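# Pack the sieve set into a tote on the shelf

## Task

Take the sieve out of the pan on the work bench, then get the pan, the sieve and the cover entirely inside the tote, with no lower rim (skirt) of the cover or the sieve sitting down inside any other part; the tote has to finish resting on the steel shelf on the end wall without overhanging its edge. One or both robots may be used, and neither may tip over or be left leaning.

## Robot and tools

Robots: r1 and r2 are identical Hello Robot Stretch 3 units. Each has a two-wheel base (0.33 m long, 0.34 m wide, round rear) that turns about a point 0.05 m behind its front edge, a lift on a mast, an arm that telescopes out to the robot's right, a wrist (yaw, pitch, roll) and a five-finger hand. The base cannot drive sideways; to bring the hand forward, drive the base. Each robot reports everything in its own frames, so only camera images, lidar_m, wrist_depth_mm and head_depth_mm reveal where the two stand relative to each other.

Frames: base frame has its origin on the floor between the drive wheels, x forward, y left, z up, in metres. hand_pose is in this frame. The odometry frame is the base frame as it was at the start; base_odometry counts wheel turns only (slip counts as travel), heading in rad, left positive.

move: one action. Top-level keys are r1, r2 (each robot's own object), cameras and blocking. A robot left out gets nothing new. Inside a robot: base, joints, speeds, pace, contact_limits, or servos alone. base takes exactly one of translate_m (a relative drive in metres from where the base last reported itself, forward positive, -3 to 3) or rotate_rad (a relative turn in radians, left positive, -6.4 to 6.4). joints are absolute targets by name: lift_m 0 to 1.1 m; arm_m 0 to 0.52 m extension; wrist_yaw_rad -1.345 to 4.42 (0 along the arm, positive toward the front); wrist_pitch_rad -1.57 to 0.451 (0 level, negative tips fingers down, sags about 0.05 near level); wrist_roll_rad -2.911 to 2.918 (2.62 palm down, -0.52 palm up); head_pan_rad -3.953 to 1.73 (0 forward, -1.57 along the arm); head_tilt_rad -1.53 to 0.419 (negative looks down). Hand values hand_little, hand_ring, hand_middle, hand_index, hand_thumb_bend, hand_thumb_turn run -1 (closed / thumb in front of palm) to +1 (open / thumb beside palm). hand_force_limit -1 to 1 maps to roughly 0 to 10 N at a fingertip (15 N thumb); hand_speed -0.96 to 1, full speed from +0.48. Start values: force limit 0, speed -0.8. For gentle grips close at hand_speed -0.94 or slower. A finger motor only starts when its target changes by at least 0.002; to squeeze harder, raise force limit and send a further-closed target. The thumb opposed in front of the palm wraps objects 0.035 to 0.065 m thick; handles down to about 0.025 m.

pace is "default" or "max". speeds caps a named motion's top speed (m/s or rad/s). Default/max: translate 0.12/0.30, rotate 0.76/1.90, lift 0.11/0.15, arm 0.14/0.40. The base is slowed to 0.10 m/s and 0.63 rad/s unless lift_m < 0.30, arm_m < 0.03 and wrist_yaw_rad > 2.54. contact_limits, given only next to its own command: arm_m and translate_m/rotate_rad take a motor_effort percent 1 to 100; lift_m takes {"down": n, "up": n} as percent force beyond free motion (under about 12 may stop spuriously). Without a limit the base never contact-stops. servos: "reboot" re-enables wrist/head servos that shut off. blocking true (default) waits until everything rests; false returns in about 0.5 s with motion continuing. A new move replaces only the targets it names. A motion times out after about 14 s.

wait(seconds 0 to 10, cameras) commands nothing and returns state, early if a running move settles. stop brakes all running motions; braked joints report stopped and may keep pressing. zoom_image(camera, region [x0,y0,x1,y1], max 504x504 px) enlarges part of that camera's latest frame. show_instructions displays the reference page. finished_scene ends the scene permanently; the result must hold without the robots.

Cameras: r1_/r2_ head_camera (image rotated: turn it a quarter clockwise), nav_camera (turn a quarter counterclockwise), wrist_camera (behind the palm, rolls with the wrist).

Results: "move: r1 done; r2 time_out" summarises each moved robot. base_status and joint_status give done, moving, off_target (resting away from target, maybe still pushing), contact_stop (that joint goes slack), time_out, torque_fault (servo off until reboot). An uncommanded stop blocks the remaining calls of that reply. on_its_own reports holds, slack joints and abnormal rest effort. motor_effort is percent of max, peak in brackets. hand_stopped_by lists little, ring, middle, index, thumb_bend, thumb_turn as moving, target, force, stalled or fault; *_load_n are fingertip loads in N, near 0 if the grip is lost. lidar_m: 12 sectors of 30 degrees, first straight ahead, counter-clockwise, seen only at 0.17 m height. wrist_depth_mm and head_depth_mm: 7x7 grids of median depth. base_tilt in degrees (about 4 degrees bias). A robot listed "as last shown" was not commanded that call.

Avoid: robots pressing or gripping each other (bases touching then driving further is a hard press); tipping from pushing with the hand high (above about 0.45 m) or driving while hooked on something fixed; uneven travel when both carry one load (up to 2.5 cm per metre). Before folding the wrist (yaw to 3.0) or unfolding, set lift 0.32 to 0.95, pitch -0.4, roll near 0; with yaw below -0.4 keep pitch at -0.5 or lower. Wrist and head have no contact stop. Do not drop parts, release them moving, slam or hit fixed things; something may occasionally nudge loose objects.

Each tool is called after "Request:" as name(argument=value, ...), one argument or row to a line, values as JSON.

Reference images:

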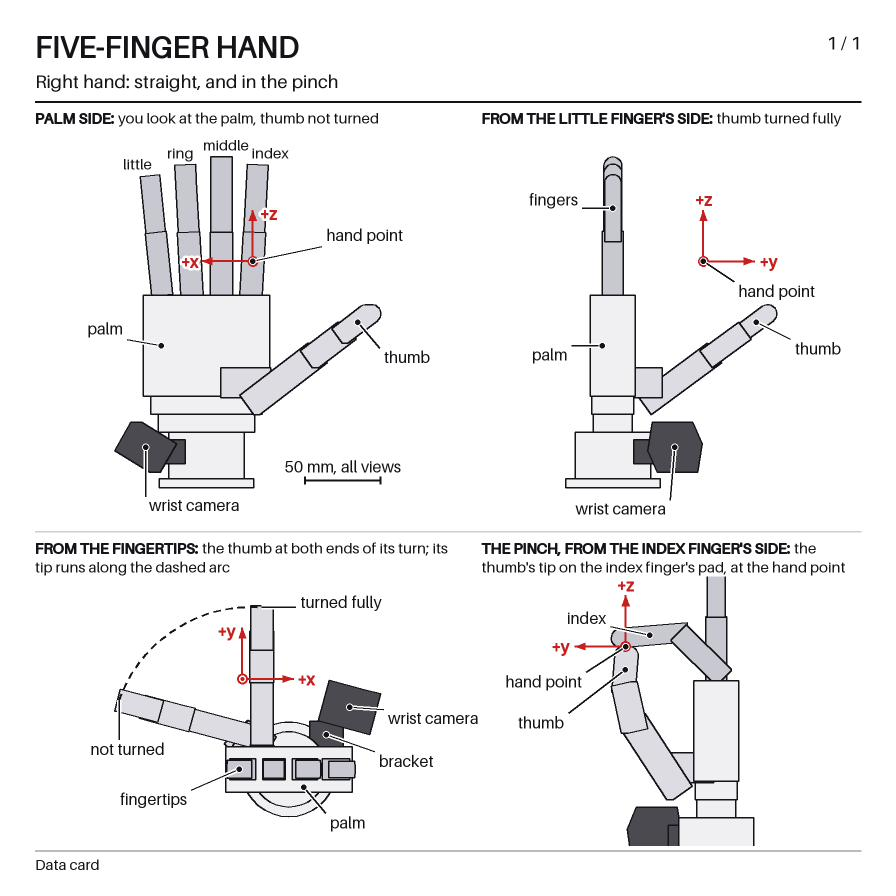

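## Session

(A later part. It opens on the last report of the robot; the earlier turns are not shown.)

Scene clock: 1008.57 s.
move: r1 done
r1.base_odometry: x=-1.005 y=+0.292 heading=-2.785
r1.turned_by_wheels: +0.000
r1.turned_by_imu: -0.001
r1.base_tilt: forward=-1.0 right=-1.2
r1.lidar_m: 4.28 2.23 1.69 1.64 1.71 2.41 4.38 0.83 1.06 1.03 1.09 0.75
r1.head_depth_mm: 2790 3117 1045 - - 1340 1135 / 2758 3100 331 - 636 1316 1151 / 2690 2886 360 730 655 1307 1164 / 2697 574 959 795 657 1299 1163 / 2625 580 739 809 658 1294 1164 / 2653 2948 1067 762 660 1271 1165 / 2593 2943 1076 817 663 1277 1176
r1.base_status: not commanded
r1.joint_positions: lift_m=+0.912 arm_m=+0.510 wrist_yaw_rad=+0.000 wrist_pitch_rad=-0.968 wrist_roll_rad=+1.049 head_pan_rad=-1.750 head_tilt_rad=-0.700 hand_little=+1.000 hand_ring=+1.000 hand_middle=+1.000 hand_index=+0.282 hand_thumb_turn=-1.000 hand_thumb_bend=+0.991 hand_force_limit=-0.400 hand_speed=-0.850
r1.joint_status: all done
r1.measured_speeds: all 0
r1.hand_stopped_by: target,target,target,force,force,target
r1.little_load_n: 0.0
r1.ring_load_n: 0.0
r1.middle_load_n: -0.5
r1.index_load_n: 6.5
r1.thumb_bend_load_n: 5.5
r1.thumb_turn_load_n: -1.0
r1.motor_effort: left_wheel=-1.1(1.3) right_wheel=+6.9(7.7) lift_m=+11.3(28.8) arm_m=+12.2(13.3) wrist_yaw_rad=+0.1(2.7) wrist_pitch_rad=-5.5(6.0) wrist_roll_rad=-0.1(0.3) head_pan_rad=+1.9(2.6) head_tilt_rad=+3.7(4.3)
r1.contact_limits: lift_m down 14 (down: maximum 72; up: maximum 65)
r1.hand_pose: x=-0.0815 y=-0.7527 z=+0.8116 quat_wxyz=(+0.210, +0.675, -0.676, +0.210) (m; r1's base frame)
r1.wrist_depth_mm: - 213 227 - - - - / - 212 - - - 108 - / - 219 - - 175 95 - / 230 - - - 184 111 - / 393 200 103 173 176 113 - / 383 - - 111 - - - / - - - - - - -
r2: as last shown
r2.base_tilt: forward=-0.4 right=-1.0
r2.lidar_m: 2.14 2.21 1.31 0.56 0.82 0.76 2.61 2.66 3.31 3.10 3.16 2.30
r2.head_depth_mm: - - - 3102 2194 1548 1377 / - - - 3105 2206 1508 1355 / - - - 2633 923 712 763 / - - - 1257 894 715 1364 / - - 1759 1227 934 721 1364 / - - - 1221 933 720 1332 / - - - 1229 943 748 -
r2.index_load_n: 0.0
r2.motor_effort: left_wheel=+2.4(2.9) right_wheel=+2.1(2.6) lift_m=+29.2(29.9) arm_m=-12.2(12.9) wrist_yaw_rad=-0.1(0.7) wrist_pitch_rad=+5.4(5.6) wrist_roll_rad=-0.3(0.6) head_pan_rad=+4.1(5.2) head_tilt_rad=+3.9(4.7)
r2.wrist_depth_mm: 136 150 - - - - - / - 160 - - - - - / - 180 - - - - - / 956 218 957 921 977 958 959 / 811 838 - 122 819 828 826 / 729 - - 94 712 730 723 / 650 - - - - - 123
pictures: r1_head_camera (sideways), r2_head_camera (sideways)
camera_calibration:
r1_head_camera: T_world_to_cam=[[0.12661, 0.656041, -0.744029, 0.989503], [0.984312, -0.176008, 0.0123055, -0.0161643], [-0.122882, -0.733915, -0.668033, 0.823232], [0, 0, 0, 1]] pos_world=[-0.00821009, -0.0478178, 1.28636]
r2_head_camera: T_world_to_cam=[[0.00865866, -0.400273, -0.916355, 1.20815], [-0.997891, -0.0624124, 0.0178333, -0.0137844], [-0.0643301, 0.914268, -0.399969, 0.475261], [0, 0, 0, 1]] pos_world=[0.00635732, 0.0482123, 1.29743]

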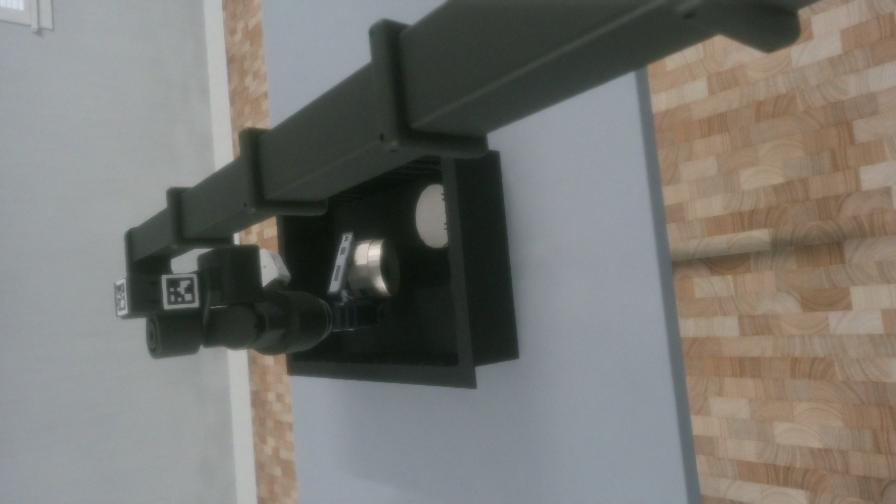

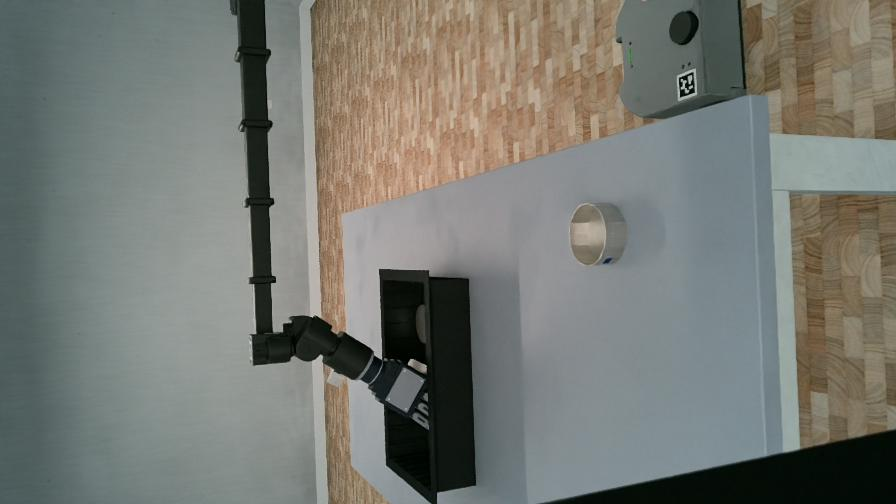

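Request:
move(
  r1={"joints": {"lift_m": 0.928}, "speeds": {"lift_m": 0.03}},
)

Request:
move(
  r1={"joints": {"hand_index": 1.0, "hand_speed": -0.85}},
  cameras=["r1_head_camera","r1_wrist_camera"],
)

Request:
zoom_image(
  camera="r1_head_camera",
  region=[260, 180, 480, 380],
)

Scene clock: 1016.40 s.
move: r1 done
r1.base_odometry: x=-1.005 y=+0.292 heading=-2.785
r1.turned_by_wheels: +0.000
r1.turned_by_imu: -0.001
r1.base_tilt: forward=-1.0 right=-1.2
r1.lidar_m: 4.28 2.22 1.68 1.64 1.72 2.39 4.38 0.83 1.06 1.04 1.08 0.75
r1.head_depth_mm: 2802 3090 1085 - - 1334 1154 / 2749 3068 313 - 651 1316 1159 / 2738 445 342 730 654 1314 1164 / 2716 566 963 725 657 1293 1171 / 2613 572 734 805 656 1288 1156 / 2627 2950 1059 761 657 1272 1169 / 2599 2864 1064 815 660 1280 1171
r1.base_status: not commanded
r1.joint_positions: lift_m=+0.928 arm_m=+0.510 wrist_yaw_rad=+0.000 wrist_pitch_rad=-1.018 wrist_roll_rad=+1.049 head_pan_rad=-1.750 head_tilt_rad=-0.700 hand_little=+1.000 hand_ring=+1.000 hand_middle=+1.000 hand_index=+0.282 hand_thumb_turn=-1.000 hand_thumb_bend=+0.991 hand_force_limit=-0.400 hand_speed=-0.850
r1.joint_status: all done
r1.measured_speeds: all 0
r1.hand_stopped_by: target,target,target,force,force,target
r1.little_load_n: 0.0
r1.ring_load_n: 0.0
r1.middle_load_n: 0.0
r1.index_load_n: 6.5
r1.thumb_bend_load_n: 5.5
r1.thumb_turn_load_n: -1.0
r1.motor_effort: left_wheel=-0.1(1.1) right_wheel=+6.6(7.4) lift_m=+30.6(32.3) arm_m=+9.4(11.3) wrist_yaw_rad=+0.1(1.9) wrist_pitch_rad=+3.7(5.6) wrist_roll_rad=+0.1(0.3) head_pan_rad=+2.4(2.4) head_tilt_rad=+2.1(4.5)
r1.hand_pose: x=-0.0815 y=-0.7407 z=+0.8230 quat_wxyz=(+0.193, +0.680, -0.681, +0.193) (m; r1's base frame)
r1.wrist_depth_mm: - 211 - - - - - / - 218 264 - - 109 - / - 231 - - 176 95 - / 227 - - - 184 111 154 / 370 198 103 172 176 112 152 / 374 - - 111 - - - / - - - - - - -
r2: as last shown
r2.base_tilt: forward=-0.4 right=-1.1
r2.lidar_m: 2.15 2.20 1.31 0.56 0.82 0.76 2.61 2.65 3.31 3.10 3.16 2.30
r2.head_depth_mm: - - - 3091 2205 1550 1391 / - - - 3125 2205 1503 1347 / - - - 2639 923 712 764 / - - - 1259 892 711 1360 / - - 1774 1220 932 717 1368 / - - - 1217 938 722 1337 / - - - 1234 949 747 -
r2.motor_effort: left_wheel=+2.2(2.6) right_wheel=+2.2(2.6) lift_m=+29.4(29.8) arm_m=-12.7(12.7) wrist_yaw_rad=+0.1(0.7) wrist_pitch_rad=+5.4(5.6) wrist_roll_rad=-0.4(0.5) head_pan_rad=+3.7(5.2) head_tilt_rad=+4.3(4.8)
r2.wrist_depth_mm: 136 150 - - - - - / - 160 - - - - - / - 181 - - - - - / 946 217 968 933 968 957 951 / 813 818 - 122 826 827 822 / 731 - - 94 718 727 725 / 644 - - - - - 123
pictures: none

Scene clock: 1018.60 s.
move: r1 done
r1.base_odometry: x=-1.005 y=+0.292 heading=-2.785
r1.turned_by_wheels: +0.000
r1.turned_by_imu: -0.001
r1.base_tilt: forward=-0.9 right=-1.3
r1.lidar_m: 4.28 2.23 1.68 1.64 1.71 2.40 4.38 0.83 1.07 1.04 1.08 0.75
r1.head_depth_mm: 2763 3098 1086 - - 1333 1154 / 2742 3038 313 - 648 1303 1162 / 2727 444 341 733 653 1317 1161 / 2675 565 964 731 653 1285 1167 / 2604 572 737 811 657 1293 1165 / 2612 2943 1023 760 660 1274 1165 / 2621 2898 1065 816 662 1268 1173
r1.base_status: not commanded
r1.joint_positions: lift_m=+0.928 arm_m=+0.510 wrist_yaw_rad=-0.007 wrist_pitch_rad=-1.000 wrist_roll_rad=+1.049 head_pan_rad=-1.750 head_tilt_rad=-0.700 hand_little=+1.000 hand_ring=+1.000 hand_middle=+1.000 hand_index=+0.999 hand_thumb_turn=-1.000 hand_thumb_bend=+0.989 hand_force_limit=-0.400 hand_speed=-0.850
r1.joint_status: all done
r1.measured_speeds: all 0
r1.hand_stopped_by: target,target,target,target,force,target
r1.little_load_n: 0.0
r1.ring_load_n: 0.0
r1.middle_load_n: 0.0
r1.index_load_n: -2.0
r1.thumb_bend_load_n: 0.0
r1.thumb_turn_load_n: 0.0
r1.motor_effort: left_wheel=-2.8(3.5) right_wheel=+7.2(7.2) lift_m=+18.6(30.2) arm_m=+8.0(10.1) wrist_yaw_rad=+5.4(6.4) wrist_pitch_rad=+0.4(3.9) wrist_roll_rad=+0.0(0.3) head_pan_rad=+1.9(2.3) head_tilt_rad=+2.1(4.3)
r1.hand_pose: x=-0.0821 y=-0.7446 z=+0.8245 quat_wxyz=(+0.200, +0.676, -0.682, +0.198) (m; r1's base frame)
r1.wrist_depth_mm: - 221 - - - - 149 / - 223 - - - - - / - 229 - - - 98 - / 236 - - - - 172 167 / 236 - 103 187 - 171 162 / 383 - - 111 - 169 159 / - - - - - - -
r2: as last shown
r2.base_tilt: forward=-0.3 right=-1.0
r2.lidar_m: 2.14 2.20 1.31 0.56 0.82 0.76 2.61 2.66 3.32 3.11 3.16 2.31
r2.head_depth_mm: - - - 3069 2192 1545 1382 / - - - 3153 2205 1513 1360 / - - - 2647 920 712 766 / - - - 1263 890 714 1360 / - - 1764 1208 934 719 1379 / - - - 1219 931 719 1326 / - - - 1218 948 749 -
r2.motor_effort: left_wheel=+2.4(2.7) right_wheel=+2.2(2.5) lift_m=+29.1(29.8) arm_m=-12.3(12.7) wrist_yaw_rad=+0.3(0.7) wrist_pitch_rad=+5.5(5.7) wrist_roll_rad=-0.3(0.5) head_pan_rad=+3.8(5.4) head_tilt_rad=+3.8(4.7)
r2.wrist_depth_mm: 136 150 - - - - - / - 160 - - - - - / - 181 - - - - - / 958 216 957 922 964 963 962 / 801 819 - 122 829 829 831 / 744 - - 94 713 732 721 / 645 - - - - - 123
pictures: r1_head_camera (sideways), r1_wrist_camera
camera_calibration:
r1_head_camera: T_world_to_cam=[[0.12661, 0.656041, -0.744029, 0.989503], [0.984312, -0.176008, 0.0123055, -0.0161643], [-0.122882, -0.733915, -0.668033, 0.823232], [0, 0, 0, 1]] pos_world=[-0.00821009, -0.0478178, 1.28636]
r1_wrist_camera: T_world_to_cam=[[-0.547289, 0.724972, -0.418198, 0.889237], [0.830536, 0.532153, -0.164389, 0.606877], [0.103368, -0.437297, -0.893357, 0.574322], [0, 0, 0, 1]] pos_world=[-0.0767299, -0.716474, 0.984716]

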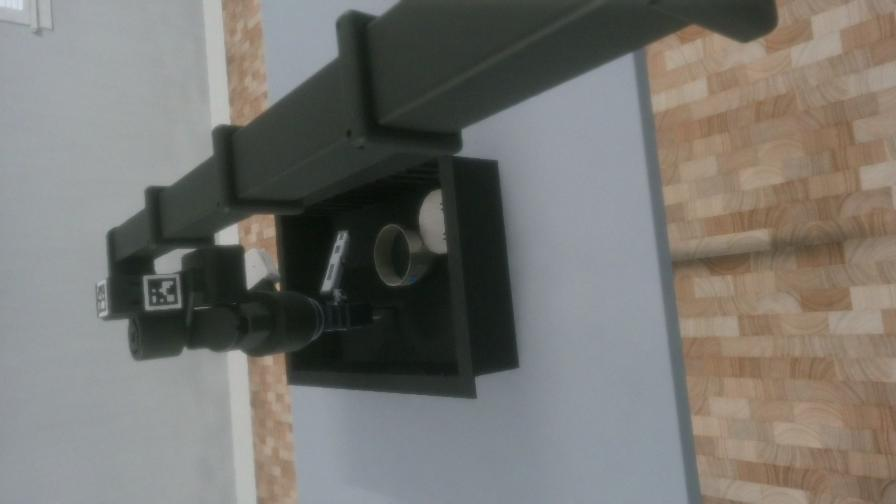

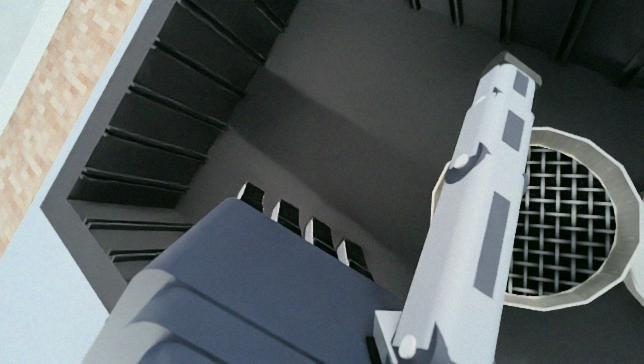

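Scaled by 2.291 from the camera's 896x504 image, which has a finer 1280x720 frame.

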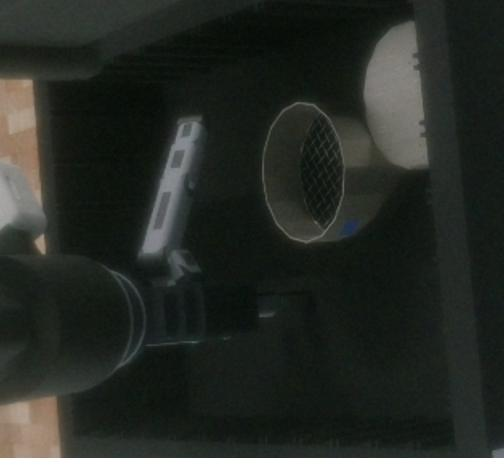

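Request:
move(
  r1={"joints": {"lift_m": 1.09}, "speeds": {"lift_m": 0.1}},
  r2={"joints": {"head_pan_rad": 1.5, "head_tilt_rad": -0.6}},
  cameras=["r2_head_camera","r1_head_camera","r1_wrist_camera"],
)

Request:
zoom_image(
  camera="r2_head_camera",
  region=[380, 220, 580, 400],
)

Request:
zoom_image(
  camera="r1_wrist_camera",
  region=[344, 0, 644, 364],
)

Scene clock: 1033.50 s.
move: r1 done; r2 done
r1.base_odometry: x=-1.005 y=+0.292 heading=-2.785
r1.turned_by_wheels: +0.000
r1.turned_by_imu: -0.001
r1.base_tilt: forward=-1.0 right=-1.2
r1.lidar_m: 4.29 2.23 1.68 1.64 1.71 2.40 4.35 0.83 1.06 1.04 1.09 0.75
r1.head_depth_mm: 2817 3070 1034 799 651 1336 1158 / 2765 2985 1042 801 653 1311 1157 / 2745 3072 963 730 655 1325 1166 / 2642 3033 980 728 655 1288 1167 / 518 650 967 805 656 1286 1163 / 2615 2962 1017 763 659 1268 1168 / 2588 2898 1065 817 660 1268 1170
r1.base_status: not commanded
r1.joint_positions: lift_m=+1.090 arm_m=+0.510 wrist_yaw_rad=-0.002 wrist_pitch_rad=-1.016 wrist_roll_rad=+1.049 head_pan_rad=-1.750 head_tilt_rad=-0.700 hand_little=+1.000 hand_ring=+1.000 hand_middle=+1.000 hand_index=+1.000 hand_thumb_turn=-1.000 hand_thumb_bend=+0.989 hand_force_limit=-0.400 hand_speed=-0.850
r1.joint_status: all done
r1.measured_speeds: all 0
r1.hand_stopped_by: target,target,target,target,force,target
r1.little_load_n: 0.0
r1.ring_load_n: 0.0
r1.middle_load_n: 0.0
r1.index_load_n: 0.0
r1.thumb_bend_load_n: 0.0
r1.thumb_turn_load_n: 0.0
r1.motor_effort: left_wheel=-2.6(3.5) right_wheel=+6.2(7.5) lift_m=+29.9(34.1) arm_m=+5.6(7.4) wrist_yaw_rad=+1.5(5.9) wrist_pitch_rad=+3.3(3.5) wrist_roll_rad=-0.1(0.3) head_pan_rad=+1.7(2.3) head_tilt_rad=+2.7(4.3)
r1.hand_pose: x=-0.0817 y=-0.7410 z=+0.9852 quat_wxyz=(+0.194, +0.679, -0.682, +0.193) (m; r1's base frame)
r1.wrist_depth_mm: - - - 351 317 361 332 / - - - 362 391 263 317 / - - 376 - - 95 245 / - - 378 - - - - / - - 103 186 - 310 290 / - - - 111 - - 285 / - - - - - - -
r2.base_odometry: x=+1.052 y=-1.469 heading=-0.949
r2.turned_by_wheels: +0.000
r2.turned_by_imu: -0.001
r2.base_tilt: forward=-0.4 right=-1.1
r2.lidar_m: 2.15 2.21 1.31 0.56 0.82 0.76 2.61 2.66 3.30 3.10 3.16 2.31
r2.head_depth_mm: 3916 3910 2695 2096 1715 1434 1225 / - - 2972 2143 1646 1433 1223 / - - 2992 2228 1648 1450 1229 / - - 3035 917 756 881 1120 / - - 1261 897 746 1463 1242 / - - 1177 925 727 1423 1232 / - - 1156 927 729 1431 1265
r2.base_status: not commanded
r2.joint_positions: lift_m=+0.587 arm_m=+0.000 wrist_yaw_rad=+2.885 wrist_pitch_rad=-0.617 wrist_roll_rad=+0.000 head_pan_rad=+1.503 head_tilt_rad=-0.597 hand_little=+1.000 hand_ring=+1.000 hand_middle=+1.000 hand_index=+1.000 hand_thumb_turn=+1.000 hand_thumb_bend=+1.000 hand_force_limit=+0.000 hand_speed=-0.800
r2.joint_status: all done
r2.measured_speeds: all 0
r2.hand_stopped_by: target,target,target,target,target,target
r2.little_load_n: 0.0
r2.ring_load_n: 0.0
r2.middle_load_n: 0.0
r2.index_load_n: 0.0
r2.thumb_bend_load_n: 0.0
r2.thumb_turn_load_n: 0.0
r2.motor_effort: left_wheel=+2.1(2.9) right_wheel=+2.0(2.6) lift_m=+29.7(29.7) arm_m=-12.4(12.8) wrist_yaw_rad=+0.4(0.8) wrist_pitch_rad=+5.5(5.6) wrist_roll_rad=-0.3(0.5) head_pan_rad=-4.1(5.7) head_tilt_rad=-4.9(7.7)
r2.hand_pose: x=+0.0876 y=+0.0469 z=+0.5903 quat_wxyz=(-0.061, +0.338, +0.822, +0.455) (m; r2's base frame)
r2.wrist_depth_mm: 136 149 - - - - - / - 160 - - - - - / - 181 - - - - - / 959 217 961 917 962 939 963 / 802 827 - 122 842 840 829 / 720 - - 94 710 726 724 / 651 - - - - - 123
pictures: r1_head_camera (sideways), r1_wrist_camera, r2_head_camera (sideways)
camera_calibration:
r1_head_camera: T_world_to_cam=[[0.12661, 0.656041, -0.744029, 0.989503], [0.984312, -0.176008, 0.0123055, -0.0161643], [-0.122882, -0.733915, -0.668033, 0.823232], [0, 0, 0, 1]] pos_world=[-0.00821009, -0.0478178, 1.28636]
r1_wrist_camera: T_world_to_cam=[[-0.550548, 0.728961, -0.406832, 0.945613], [0.828115, 0.538461, -0.155838, 0.627085], [0.105463, -0.4227, -0.900112, 0.736941], [0, 0, 0, 1]] pos_world=[-0.0764135, -0.715472, 1.14576]
r2_head_camera: T_world_to_cam=[[-0.0616863, -0.568414, -0.820427, 1.08342], [-0.996059, 0.0875457, 0.0142377, -0.00905544], [0.0637319, 0.818071, -0.571574, 0.697761], [0, 0, 0, 1]] pos_world=[0.0133427, 0.0458048, 1.28782]

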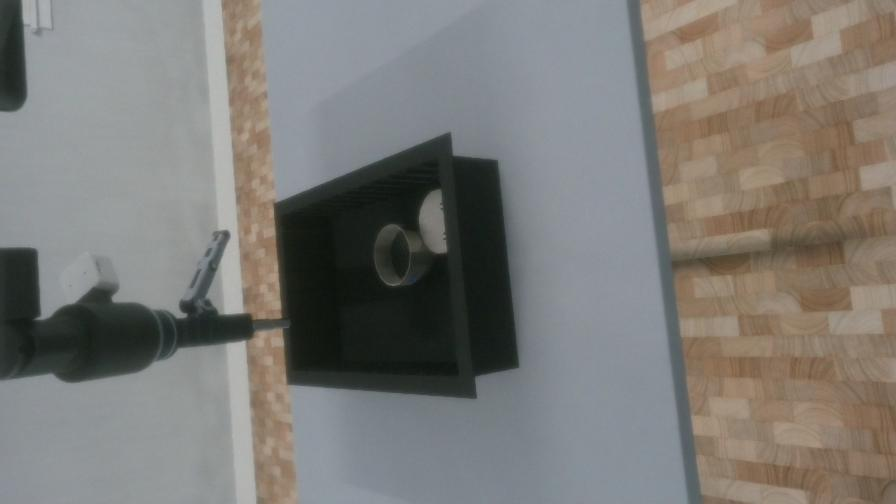

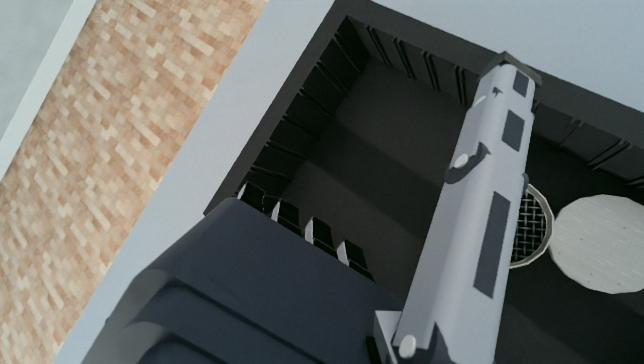

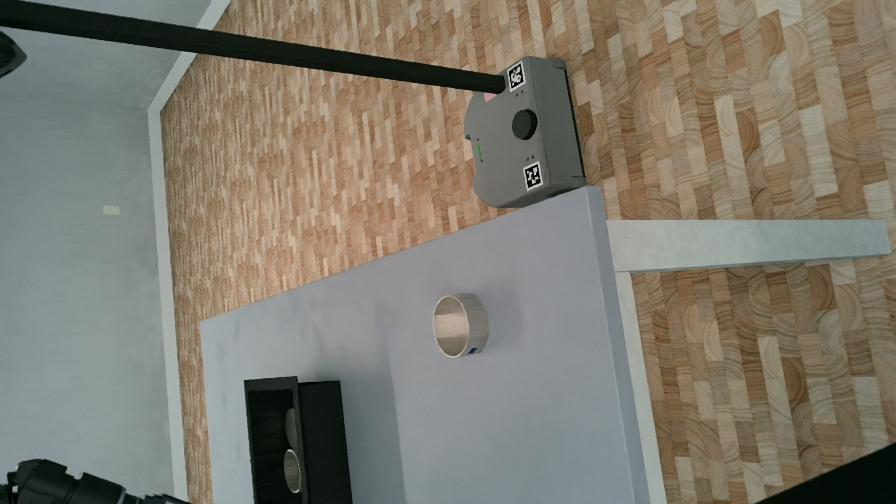

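Scaled by 2.520 from the camera's 896x504 image, which has a finer 1280x720 frame.

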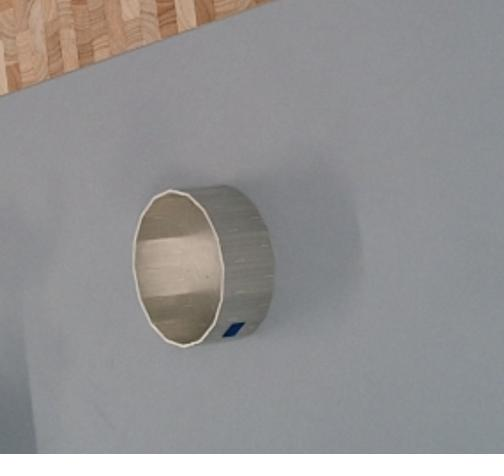

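Scaled by 1.385.

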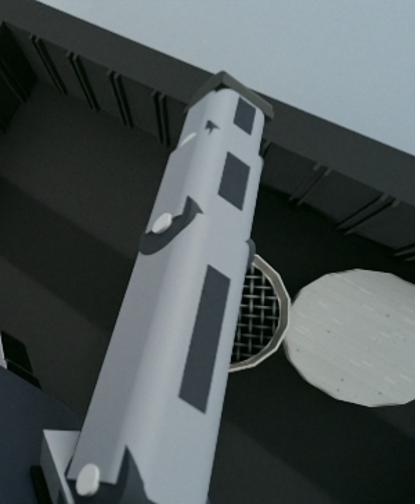

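Request:
move(
  r1={"joints": {"wrist_pitch_rad": 0.05, "hand_thumb_bend": 1.0, "hand_speed": 0.0}},
)

Request:
move(
  r1={"base": {"translate_m": 0.55}, "joints": {"arm_m": 0.02, "wrist_roll_rad": 1.25, "head_pan_rad": -1.57, "head_tilt_rad": -0.8}},
)

Request:
move(
  r1={"joints": {"lift_m": 0.705}, "contact_limits": {"lift_m": {"down": 20}}},
  r2={"joints": {"head_pan_rad": 1.65, "head_tilt_rad": -0.65}},
  cameras=["r1_head_camera","r1_wrist_camera","r2_head_camera"],
)

Request:
zoom_image(
  camera="r2_head_camera",
  region=[360, 130, 520, 310],
)

Request:
zoom_image(
  camera="r1_head_camera",
  region=[340, 60, 560, 240],
)

Scene clock: 1059.60 s.
move: r1 done
r1.base_odometry: x=-1.005 y=+0.292 heading=-2.785
r1.turned_by_wheels: +0.000
r1.turned_by_imu: -0.001
r1.base_tilt: forward=-0.9 right=-1.2
r1.lidar_m: 4.30 2.22 1.68 1.64 1.72 2.41 4.38 0.83 1.07 1.03 1.08 0.75
r1.head_depth_mm: 2778 3132 1041 800 650 1331 1152 / 2789 3082 1045 801 651 1305 1158 / 2732 3110 966 729 652 1322 1157 / 2731 3066 981 731 655 1292 1158 / 536 3006 963 807 658 1289 1168 / 2617 2965 1015 762 658 1270 1170 / 2602 2957 1068 817 661 1277 1173
r1.base_status: not commanded
r1.joint_positions: lift_m=+1.090 arm_m=+0.510 wrist_yaw_rad=-0.002 wrist_pitch_rad=-0.001 wrist_roll_rad=+1.049 head_pan_rad=-1.750 head_tilt_rad=-0.700 hand_little=+1.000 hand_ring=+1.000 hand_middle=+1.000 hand_index=+1.000 hand_thumb_turn=-1.000 hand_thumb_bend=+1.000 hand_force_limit=-0.400 hand_speed=+0.000
r1.joint_status: all done
r1.measured_speeds: all 0
r1.hand_stopped_by: target,target,target,target,target,target
r1.little_load_n: 0.0
r1.ring_load_n: 0.0
r1.middle_load_n: 0.0
r1.index_load_n: 0.0
r1.thumb_bend_load_n: 0.0
r1.thumb_turn_load_n: 0.5
r1.motor_effort: left_wheel=-2.6(3.7) right_wheel=+6.7(7.3) lift_m=+28.3(30.5) arm_m=+2.4(4.9) wrist_yaw_rad=+0.5(3.0) wrist_pitch_rad=+9.8(9.8) wrist_roll_rad=+0.0(0.3) head_pan_rad=+1.3(2.0) head_tilt_rad=+2.4(4.3)
r1.hand_pose: x=-0.0819 y=-0.9073 z=+1.1735 quat_wxyz=(+0.500, +0.499, -0.501, +0.499) (m; r1's base frame)
r1.wrist_depth_mm: - - - - - - - / - - - - - - - / - - - - - 100 - / - - - - - - - / - - 103 210 - - - / - - - 111 - - - / - - - - - - -
r2: as last shown
r2.turned_by_imu: +0.000
r2.base_tilt: forward=-0.3 right=-1.1
r2.lidar_m: 2.15 2.21 1.31 0.56 0.82 0.76 2.61 2.65 3.31 3.10 3.15 2.31
r2.head_depth_mm: 3822 3911 2677 2175 1709 1433 1226 / - - 2963 1862 1663 1430 1220 / - - 2979 2204 1653 1447 1224 / - - 2981 911 760 880 1133 / - - 1246 903 745 1451 1241 / - - 1180 919 723 1456 1233 / - - 1145 925 726 1422 1275
r2.joint_positions: lift_m=+0.587 arm_m=+0.000 wrist_yaw_rad=+2.885 wrist_pitch_rad=-0.617 wrist_roll_rad=+0.000 head_pan_rad=+1.500 head_tilt_rad=-0.600 hand_little=+1.000 hand_ring=+1.000 hand_middle=+1.000 hand_index=+1.000 hand_thumb_turn=+1.000 hand_thumb_bend=+1.000 hand_force_limit=+0.000 hand_speed=-0.800
r2.motor_effort: left_wheel=+2.4(2.7) right_wheel=+2.0(2.5) lift_m=+29.7(29.7) arm_m=-12.3(12.7) wrist_yaw_rad=+0.0(0.5) wrist_pitch_rad=+5.4(5.6) wrist_roll_rad=-0.3(0.4) head_pan_rad=-3.5(4.9) head_tilt_rad=-4.7(5.2)
r2.wrist_depth_mm: 136 150 - - - - - / - 159 - - - - - / - 181 - - - - - / 954 217 972 931 950 956 947 / 794 824 - 122 819 832 826 / 728 - - 94 710 723 724 / 648 - - - - - 123
pictures: none

Scene clock: 1066.23 s.
move: r1 done
r1.base_odometry: x=-1.520 y=+0.100 heading=-2.785
r1.turned_by_wheels: +0.000
r1.turned_by_imu: -0.002
r1.base_tilt: forward=-0.9 right=-1.2
r1.lidar_m: 3.73 2.23 1.64 1.62 1.70 2.38 4.92 1.34 1.08 0.42 0.42 0.84
r1.head_depth_mm: - - - 713 644 1263 1117 / - - - 679 645 1273 1123 / - - - 697 649 1275 1125 / 2728 2862 894 719 650 1278 1131 / 2760 2910 957 724 652 1238 1127 / 2753 2868 2192 1778 1453 1285 1132 / 2801 2849 2218 1794 1465 1265 1132
r1.base_status: done
r1.joint_positions: lift_m=+1.090 arm_m=+0.020 wrist_yaw_rad=-0.001 wrist_pitch_rad=+0.001 wrist_roll_rad=+1.245 head_pan_rad=-1.570 head_tilt_rad=-0.800 hand_little=+1.000 hand_ring=+1.000 hand_middle=+1.000 hand_index=+1.000 hand_thumb_turn=-1.000 hand_thumb_bend=+1.000 hand_force_limit=-0.400 hand_speed=+0.000
r1.joint_status: all done
r1.measured_speeds: all 0
r1.hand_stopped_by: target,target,target,target,target,target
r1.little_load_n: 0.0
r1.ring_load_n: 0.0
r1.middle_load_n: 0.0
r1.index_load_n: 0.0
r1.thumb_bend_load_n: 0.0
r1.thumb_turn_load_n: 0.0
r1.motor_effort: left_wheel=+1.0(6.1) right_wheel=+2.6(11.6) lift_m=+23.5(28.7) arm_m=-14.3(22.6) wrist_yaw_rad=+0.9(3.4) wrist_pitch_rad=+9.5(9.8) wrist_roll_rad=+1.4(3.7) head_pan_rad=-2.6(5.1) head_tilt_rad=-7.0(8.3)
r1.hand_pose: x=-0.0746 y=-0.4174 z=+1.1627 quat_wxyz=(+0.449, +0.448, -0.547, +0.546) (m; r1's base frame)
r1.wrist_depth_mm: - - - - - - - / - - - - - 114 - / - - - - - 95 - / - - - - - - - / - - 103 212 - - - / - - - 111 - - - / - - - - - - -
r2: as last shown
r2.turned_by_imu: -0.001
r2.base_tilt: forward=-0.4 right=-1.1
r2.lidar_m: 2.14 2.20 0.84 0.56 0.82 0.76 2.61 2.66 3.30 3.10 3.15 2.31
r2.head_depth_mm: 608 - 2968 2196 1732 1239 1219 / 601 - 2942 2179 1735 1286 1223 / 598 - 3014 2208 1686 1444 1234 / 593 - 3027 911 762 882 1135 / - - 1247 900 742 1456 1235 / - - 1179 917 727 1461 1237 / - - 1147 925 727 1436 1265
r2.motor_effort: left_wheel=+2.1(2.9) right_wheel=+1.9(2.6) lift_m=+29.5(29.9) arm_m=-12.2(12.8) wrist_yaw_rad=-0.1(0.8) wrist_pitch_rad=+5.5(5.7) wrist_roll_rad=-0.4(0.6) head_pan_rad=-3.6(5.1) head_tilt_rad=-4.2(5.4)
r2.wrist_depth_mm: 136 149 - - - - - / - 160 - - - - - / - 181 - - 998 - - / 960 217 947 932 953 949 944 / 804 833 - 122 828 815 832 / 730 - - 94 719 722 719 / 648 - - - - - 123
pictures: none

Scene clock: 1070.57 s.
move: r1 done; r2 done
r1.base_odometry: x=-1.520 y=+0.100 heading=-2.785
r1.turned_by_wheels: +0.000
r1.turned_by_imu: -0.001
r1.base_tilt: forward=-1.0 right=-1.2
r1.lidar_m: 3.73 2.23 1.64 1.62 1.69 2.38 4.92 1.34 1.08 0.42 0.42 0.84
r1.head_depth_mm: 2686 2810 881 713 645 361 310 / 2705 2826 886 715 646 361 355 / 2781 2793 887 697 520 434 383 / 2780 2864 889 721 636 1210 1106 / 2740 2865 960 725 652 1232 1120 / 2759 2830 2193 1778 1453 1278 1136 / 2766 2893 2201 1789 1469 1265 1132
r1.base_status: not commanded
r1.joint_positions: lift_m=+0.705 arm_m=+0.020 wrist_yaw_rad=-0.001 wrist_pitch_rad=+0.001 wrist_roll_rad=+1.245 head_pan_rad=-1.570 head_tilt_rad=-0.800 hand_little=+1.000 hand_ring=+1.000 hand_middle=+1.000 hand_index=+1.000 hand_thumb_turn=-1.000 hand_thumb_bend=+1.000 hand_force_limit=-0.400 hand_speed=+0.000
r1.joint_status: all done
r1.measured_speeds: all 0
r1.hand_stopped_by: target,target,target,target,target,target
r1.little_load_n: 0.0
r1.ring_load_n: 0.0
r1.middle_load_n: 0.0
r1.index_load_n: 0.0
r1.thumb_bend_load_n: 0.0
r1.thumb_turn_load_n: 0.0
r1.motor_effort: left_wheel=+1.8(2.4) right_wheel=+4.5(5.3) lift_m=+22.5(26.8) arm_m=-6.9(15.5) wrist_yaw_rad=+1.1(2.6) wrist_pitch_rad=+9.3(9.5) wrist_roll_rad=+1.3(1.6) head_pan_rad=-3.0(3.9) head_tilt_rad=-5.5(7.9)
r1.contact_limits: lift_m down 20 (down: maximum 72; up: maximum 65)
r1.hand_pose: x=-0.0746 y=-0.4174 z=+0.7779 quat_wxyz=(+0.449, +0.448, -0.547, +0.547) (m; r1's base frame)
r1.wrist_depth_mm: - - - - 339 179 112 / - - - - 286 114 - / - - - - 204 100 112 / - - - - 202 113 115 / - - 103 198 - 117 160 / - - - 111 - - 800 / - - - - - 168 843
r2.base_odometry: x=+1.052 y=-1.469 heading=-0.949
r2.turned_by_wheels: +0.000
r2.turned_by_imu: +0.000
r2.base_tilt: forward=-0.5 right=-1.1
r2.lidar_m: 2.14 2.20 0.84 0.56 0.82 0.76 2.61 2.65 3.30 3.10 3.17 2.31
r2.head_depth_mm: - 3827 2654 1859 1663 1240 1193 / - 3850 2663 810 1607 1393 1194 / - 3865 1219 800 765 987 1154 / - 1632 1115 840 763 1400 1201 / - 1645 1113 853 748 1410 1202 / - 1672 1127 854 750 1440 - / - 1670 1129 889 - - -
r2.base_status: not commanded
r2.joint_positions: lift_m=+0.587 arm_m=+0.000 wrist_yaw_rad=+2.885 wrist_pitch_rad=-0.617 wrist_roll_rad=+0.000 head_pan_rad=+1.649 head_tilt_rad=-0.650 hand_little=+1.000 hand_ring=+1.000 hand_middle=+1.000 hand_index=+1.000 hand_thumb_turn=+1.000 hand_thumb_bend=+1.000 hand_force_limit=+0.000 hand_speed=-0.800
r2.joint_status: all done
r2.measured_speeds: all 0
r2.hand_stopped_by: target,target,target,target,target,target
r2.little_load_n: 0.0
r2.ring_load_n: 0.0
r2.middle_load_n: 0.0
r2.index_load_n: 0.0
r2.thumb_bend_load_n: 0.0
r2.thumb_turn_load_n: 0.0
r2.motor_effort: left_wheel=+2.3(2.7) right_wheel=+2.1(2.6) lift_m=+29.8(30.1) arm_m=-11.9(12.8) wrist_yaw_rad=-0.2(0.9) wrist_pitch_rad=+5.5(5.7) wrist_roll_rad=-0.3(0.5) head_pan_rad=+3.8(5.5) head_tilt_rad=-5.0(10.6)
r2.hand_pose: x=+0.0876 y=+0.0469 z=+0.5903 quat_wxyz=(-0.061, +0.338, +0.822, +0.455) (m; r2's base frame)
r2.wrist_depth_mm: 136 150 - - - - - / - 159 - - - - - / - 181 - - 991 - - / 964 217 939 927 951 953 962 / 806 828 - 122 826 827 821 / 734 - - 94 705 738 729 / 639 - - - - - 123
pictures: r1_head_camera (sideways), r1_wrist_camera, r2_head_camera (sideways)
camera_calibration:
r1_head_camera: T_world_to_cam=[[0.0071396, 0.739127, -0.673529, 0.898396], [0.999921, 0.00166794, 0.0124299, -0.0164115], [0.0103106, -0.673564, -0.739057, 0.914762], [0, 0, 0, 1]] pos_world=[0.00056425, -0.0478499, 1.28136]
r1_wrist_camera: T_world_to_cam=[[-0.380139, 0.0368418, -0.924195, 0.755596], [0.91634, 0.150857, -0.370894, 0.426705], [0.125757, -0.987869, -0.0911064, -0.17725], [0, 0, 0, 1]] pos_world=[-0.0814855, -0.267309, 0.840432]
r2_head_camera: T_world_to_cam=[[0.025166, -0.614247, -0.788712, 1.04158], [-0.998242, -0.0577857, 0.0131518, -0.00766678], [-0.0536548, 0.786995, -0.614622, 0.754445], [0, 0, 0, 1]] pos_world=[0.00661384, 0.0456005, 1.28531]

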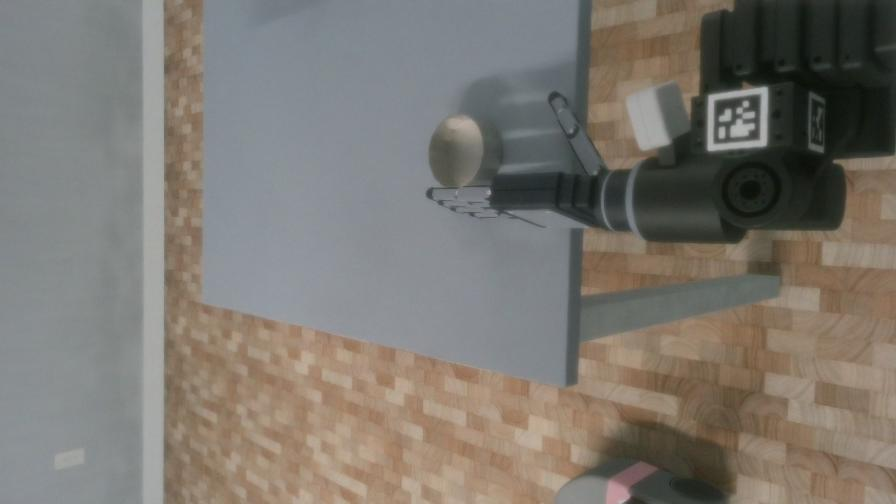

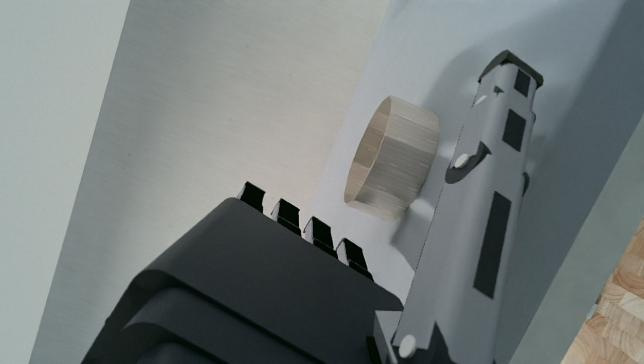

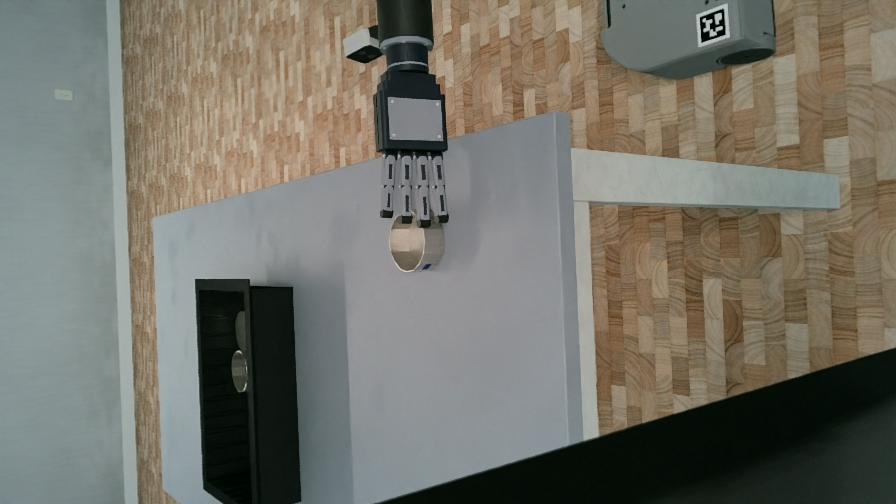

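Scaled by 2.800 from the camera's 896x504 image, which has a finer 1280x720 frame.

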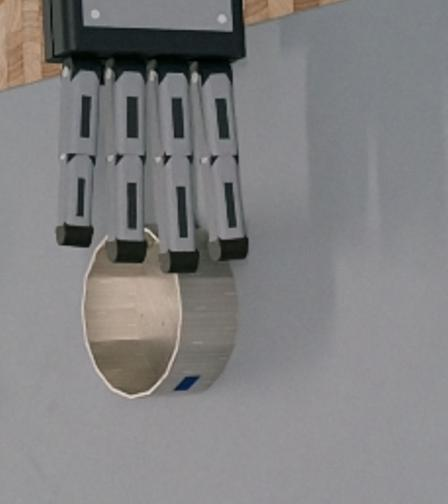

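Scaled by 2.291 from the camera's 896x504 image, which has a finer 1280x720 frame.

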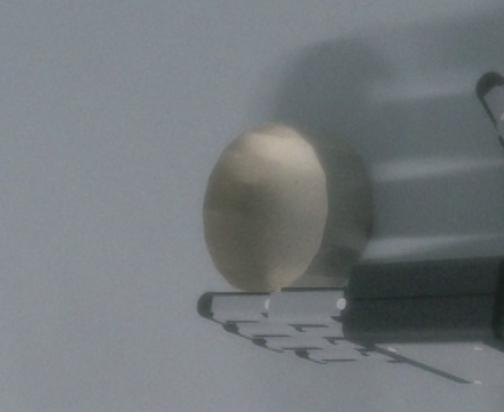

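Request:
move(
  r1={"base": {"translate_m": -0.01}, "joints": {"lift_m": 0.708}},
)

Request:
move(
  r1={"joints": {"arm_m": 0.114}, "speeds": {"arm_m": 0.05}, "contact_limits": {"arm_m": 33}},
  cameras=["r1_head_camera","r1_wrist_camera","r2_head_camera"],
)

Request:
zoom_image(
  camera="r2_head_camera",
  region=[360, 150, 500, 330],
)

Request:
zoom_image(
  camera="r1_head_camera",
  region=[340, 60, 560, 240],
)

Request:
zoom_image(
  camera="r1_wrist_camera",
  region=[230, 30, 630, 330],
)

Scene clock: 1103.80 s.
move: r1 done
r1.base_odometry: x=-1.511 y=+0.103 heading=-2.785
r1.turned_by_wheels: +0.000
r1.turned_by_imu: -0.001
r1.base_tilt: forward=-0.9 right=-1.2
r1.lidar_m: 3.76 2.23 1.64 1.62 1.70 2.38 4.92 1.34 1.08 0.42 0.42 0.84
r1.head_depth_mm: 2743 2756 876 714 645 358 308 / 2698 2834 884 716 632 348 352 / 2713 2858 884 697 516 432 381 / 2751 2846 892 720 635 1210 1104 / 2774 2889 922 721 655 1208 1133 / 2829 2874 2178 1770 1427 1281 1140 / 2766 2893 2184 1783 1460 1268 1139
r1.base_status: done
r1.joint_positions: lift_m=+0.708 arm_m=+0.020 wrist_yaw_rad=-0.001 wrist_pitch_rad=+0.002 wrist_roll_rad=+1.245 head_pan_rad=-1.570 head_tilt_rad=-0.800 hand_little=+1.000 hand_ring=+1.000 hand_middle=+1.000 hand_index=+1.000 hand_thumb_turn=-1.000 hand_thumb_bend=+1.000 hand_force_limit=-0.400 hand_speed=+0.000
r1.joint_status: all done
r1.measured_speeds: all 0
r1.hand_stopped_by: target,target,target,target,target,target
r1.little_load_n: 0.0
r1.ring_load_n: 0.0
r1.middle_load_n: 0.0
r1.index_load_n: 0.0
r1.thumb_bend_load_n: 0.0
r1.thumb_turn_load_n: 0.5
r1.motor_effort: left_wheel=-5.9(10.0) right_wheel=-1.7(4.7) lift_m=+30.2(30.6) arm_m=-0.2(2.0) wrist_yaw_rad=+0.4(2.7) wrist_pitch_rad=+9.3(9.5) wrist_roll_rad=+1.3(1.6) head_pan_rad=-3.3(3.5) head_tilt_rad=-6.2(7.1)
r1.hand_pose: x=-0.0746 y=-0.4175 z=+0.7809 quat_wxyz=(+0.449, +0.448, -0.547, +0.547) (m; r1's base frame)
r1.wrist_depth_mm: - - - - 378 190 119 / - - - - 305 119 116 / - - - - 216 100 112 / - - - - 202 114 114 / - - 103 198 - 117 161 / - - - 110 - - 168 / - - - - - 125 829
r2: as last shown
r2.base_tilt: forward=-0.4 right=-1.1
r2.lidar_m: 2.15 2.20 0.85 0.56 0.82 0.76 2.61 2.66 3.33 3.10 3.16 2.30
r2.head_depth_mm: - 3856 2670 1898 1653 1239 1196 / - 3840 2692 1844 1607 1387 1201 / - 3857 1164 807 767 983 1156 / - 1618 1107 823 761 1392 1204 / - 1641 1121 850 746 1393 1204 / - 1654 1128 853 749 1437 - / - 1669 1138 889 - - -
r2.joint_positions: lift_m=+0.587 arm_m=+0.000 wrist_yaw_rad=+2.885 wrist_pitch_rad=-0.617 wrist_roll_rad=+0.000 head_pan_rad=+1.650 head_tilt_rad=-0.650 hand_little=+1.000 hand_ring=+1.000 hand_middle=+1.000 hand_index=+1.000 hand_thumb_turn=+1.000 hand_thumb_bend=+1.000 hand_force_limit=+0.000 hand_speed=-0.800
r2.motor_effort: left_wheel=+2.4(2.6) right_wheel=+1.9(2.5) lift_m=+29.4(29.6) arm_m=-12.4(12.5) wrist_yaw_rad=+0.1(0.5) wrist_pitch_rad=+5.6(5.7) wrist_roll_rad=-0.4(0.5) head_pan_rad=+4.7(5.6) head_tilt_rad=-4.4(4.5)
r2.wrist_depth_mm: 136 150 - - - - - / - 159 - - - - - / - 181 - - - - - / 968 217 947 927 959 945 950 / 804 832 - 122 827 828 818 / 733 - - 94 707 719 727 / 644 - - - - - 123
pictures: none

Scene clock: 1106.33 s.
move: r1 done
r1.base_odometry: x=-1.511 y=+0.103 heading=-2.785
r1.turned_by_wheels: +0.000
r1.turned_by_imu: +0.000
r1.base_tilt: forward=-1.0 right=-1.1
r1.lidar_m: 3.77 2.23 1.65 1.62 1.69 2.38 4.89 1.34 1.08 0.42 0.42 0.84
r1.head_depth_mm: 2726 2745 880 714 613 351 313 / 2763 2777 883 715 422 421 1125 / 2735 2844 883 645 420 465 1128 / 2762 2864 887 721 622 1254 1125 / 2760 2875 922 720 653 1206 1130 / 2764 2841 2210 1788 1441 1292 1128 / 2793 2890 2198 1791 1461 1272 1132
r1.base_status: not commanded
r1.joint_positions: lift_m=+0.708 arm_m=+0.114 wrist_yaw_rad=-0.001 wrist_pitch_rad=+0.002 wrist_roll_rad=+1.245 head_pan_rad=-1.570 head_tilt_rad=-0.800 hand_little=+1.000 hand_ring=+1.000 hand_middle=+1.000 hand_index=+1.000 hand_thumb_turn=-1.000 hand_thumb_bend=+1.000 hand_force_limit=-0.400 hand_speed=+0.000
r1.joint_status: all done
r1.measured_speeds: all 0
r1.hand_stopped_by: target,target,target,target,target,target
r1.little_load_n: 0.0
r1.ring_load_n: -0.5
r1.middle_load_n: 0.0
r1.index_load_n: 0.0
r1.thumb_bend_load_n: 0.0
r1.thumb_turn_load_n: 0.0
r1.motor_effort: left_wheel=-5.7(6.6) right_wheel=-2.3(3.4) lift_m=+26.1(30.6) arm_m=+18.6(23.5) wrist_yaw_rad=+0.9(2.2) wrist_pitch_rad=+9.2(9.5) wrist_roll_rad=+1.4(1.7) head_pan_rad=-2.6(3.4) head_tilt_rad=-6.2(7.3)
r1.contact_limits: arm_m 33 (drawing in: default 40, maximum 56; extending or still: default 48, maximum 69)
r1.hand_pose: x=-0.0745 y=-0.5115 z=+0.7809 quat_wxyz=(+0.449, +0.448, -0.547, +0.547) (m; r1's base frame)
r1.wrist_depth_mm: - - - - 380 189 116 / - - - - 311 119 112 / - - - - 175 97 110 / - - - - 184 91 89 / - - 103 191 - - - / - - - 110 - - 84 / - - - - - 96 -
r2: as last shown
r2.base_tilt: forward=-0.3 right=-1.1
r2.lidar_m: 2.14 2.20 0.85 0.56 0.82 0.76 2.61 2.65 3.32 3.09 3.16 2.31
r2.head_depth_mm: - 3837 808 1909 1649 1244 1197 / - 3896 2660 1862 1603 1387 1199 / - 3918 1211 797 766 990 1156 / - 1627 1115 815 761 1410 1198 / - 1646 1116 849 747 1409 1211 / - 1660 1133 856 752 1438 - / - 1669 1128 892 - - -
r2.motor_effort: left_wheel=+2.4(2.7) right_wheel=+2.4(2.6) lift_m=+29.6(29.9) arm_m=-12.3(12.5) wrist_yaw_rad=+0.1(0.7) wrist_pitch_rad=+5.5(5.6) wrist_roll_rad=-0.3(0.6) head_pan_rad=+4.5(5.3) head_tilt_rad=-3.2(4.6)
r2.wrist_depth_mm: 136 150 - - - - - / - 160 - - - - - / - 181 - - - - - / 953 217 954 928 959 946 957 / 807 824 - 122 835 817 828 / 735 - - 94 702 725 724 / 654 - - - - - 123
pictures: r1_head_camera (sideways), r1_wrist_camera, r2_head_camera (sideways)
camera_calibration:
r1_head_camera: T_world_to_cam=[[0.0071396, 0.739127, -0.673529, 0.898396], [0.999921, 0.00166794, 0.0124299, -0.0164115], [0.0103106, -0.673564, -0.739057, 0.914762], [0, 0, 0, 1]] pos_world=[0.00056425, -0.0478499, 1.28136]
r1_wrist_camera: T_world_to_cam=[[-0.380153, 0.0365576, -0.924201, 0.761737], [0.916265, 0.15129, -0.370904, 0.442171], [0.126263, -0.987813, -0.0910099, -0.269956], [0, 0, 0, 1]] pos_world=[-0.0814842, -0.36141, 0.843433]
r2_head_camera: T_world_to_cam=[[0.0256593, -0.614251, -0.788694, 1.04155], [-0.998197, -0.0585602, 0.0131326, -0.00760714], [-0.0542528, 0.786935, -0.614646, 0.754482], [0, 0, 0, 1]] pos_world=[0.00661375, 0.0456012, 1.28531]

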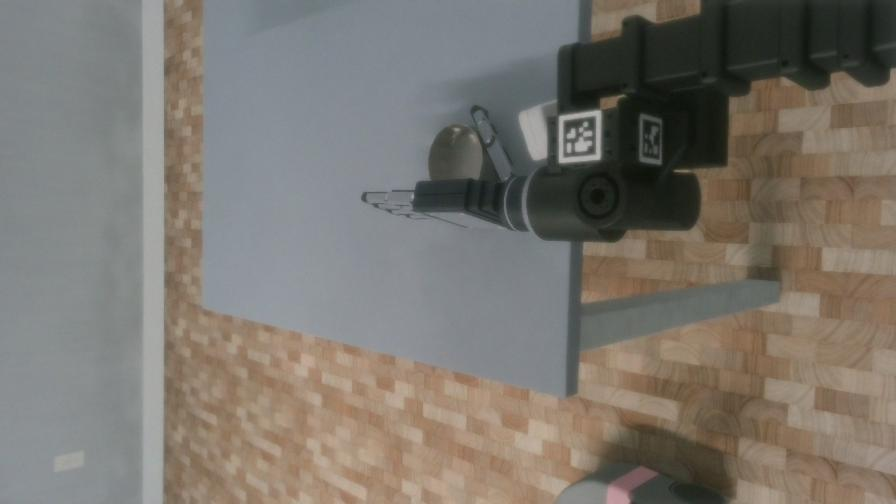

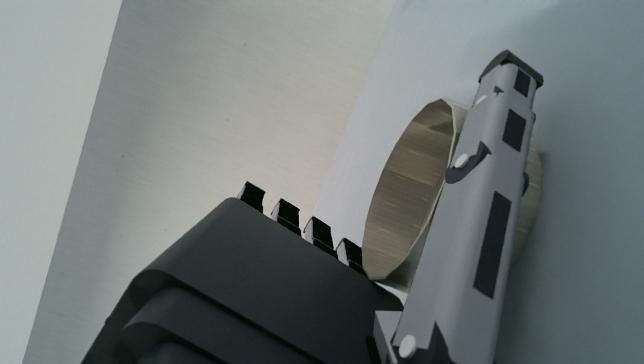

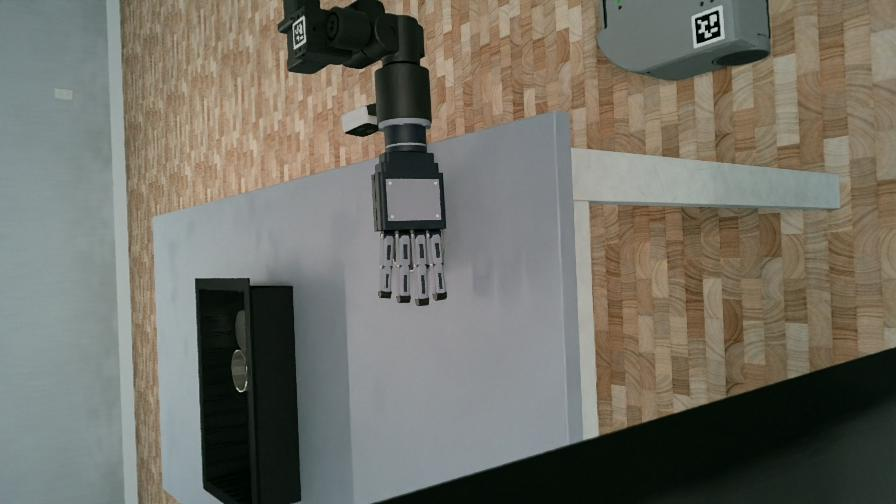

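Scaled by 2.800 from the camera's 896x504 image, which has a finer 1280x720 frame.

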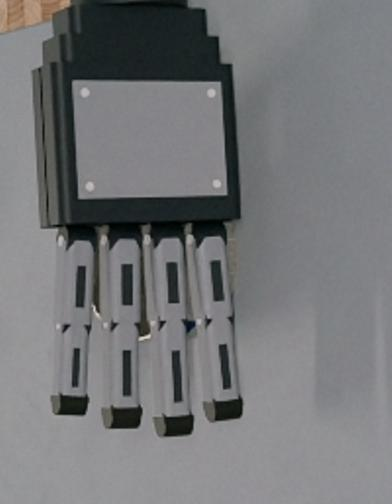

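Scaled by 2.291 from the camera's 896x504 image, which has a finer 1280x720 frame.

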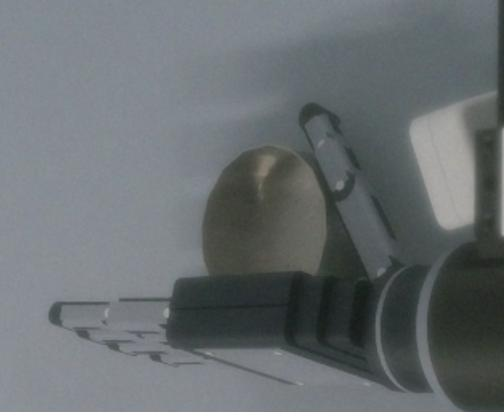

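Scaled by 1.260.

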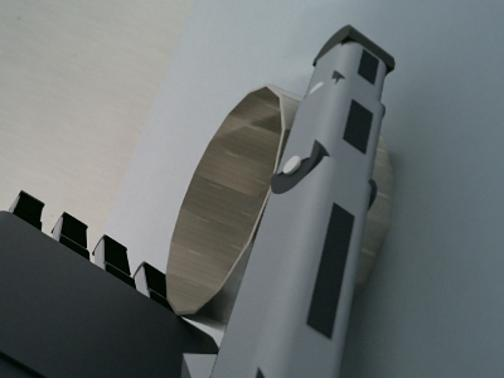

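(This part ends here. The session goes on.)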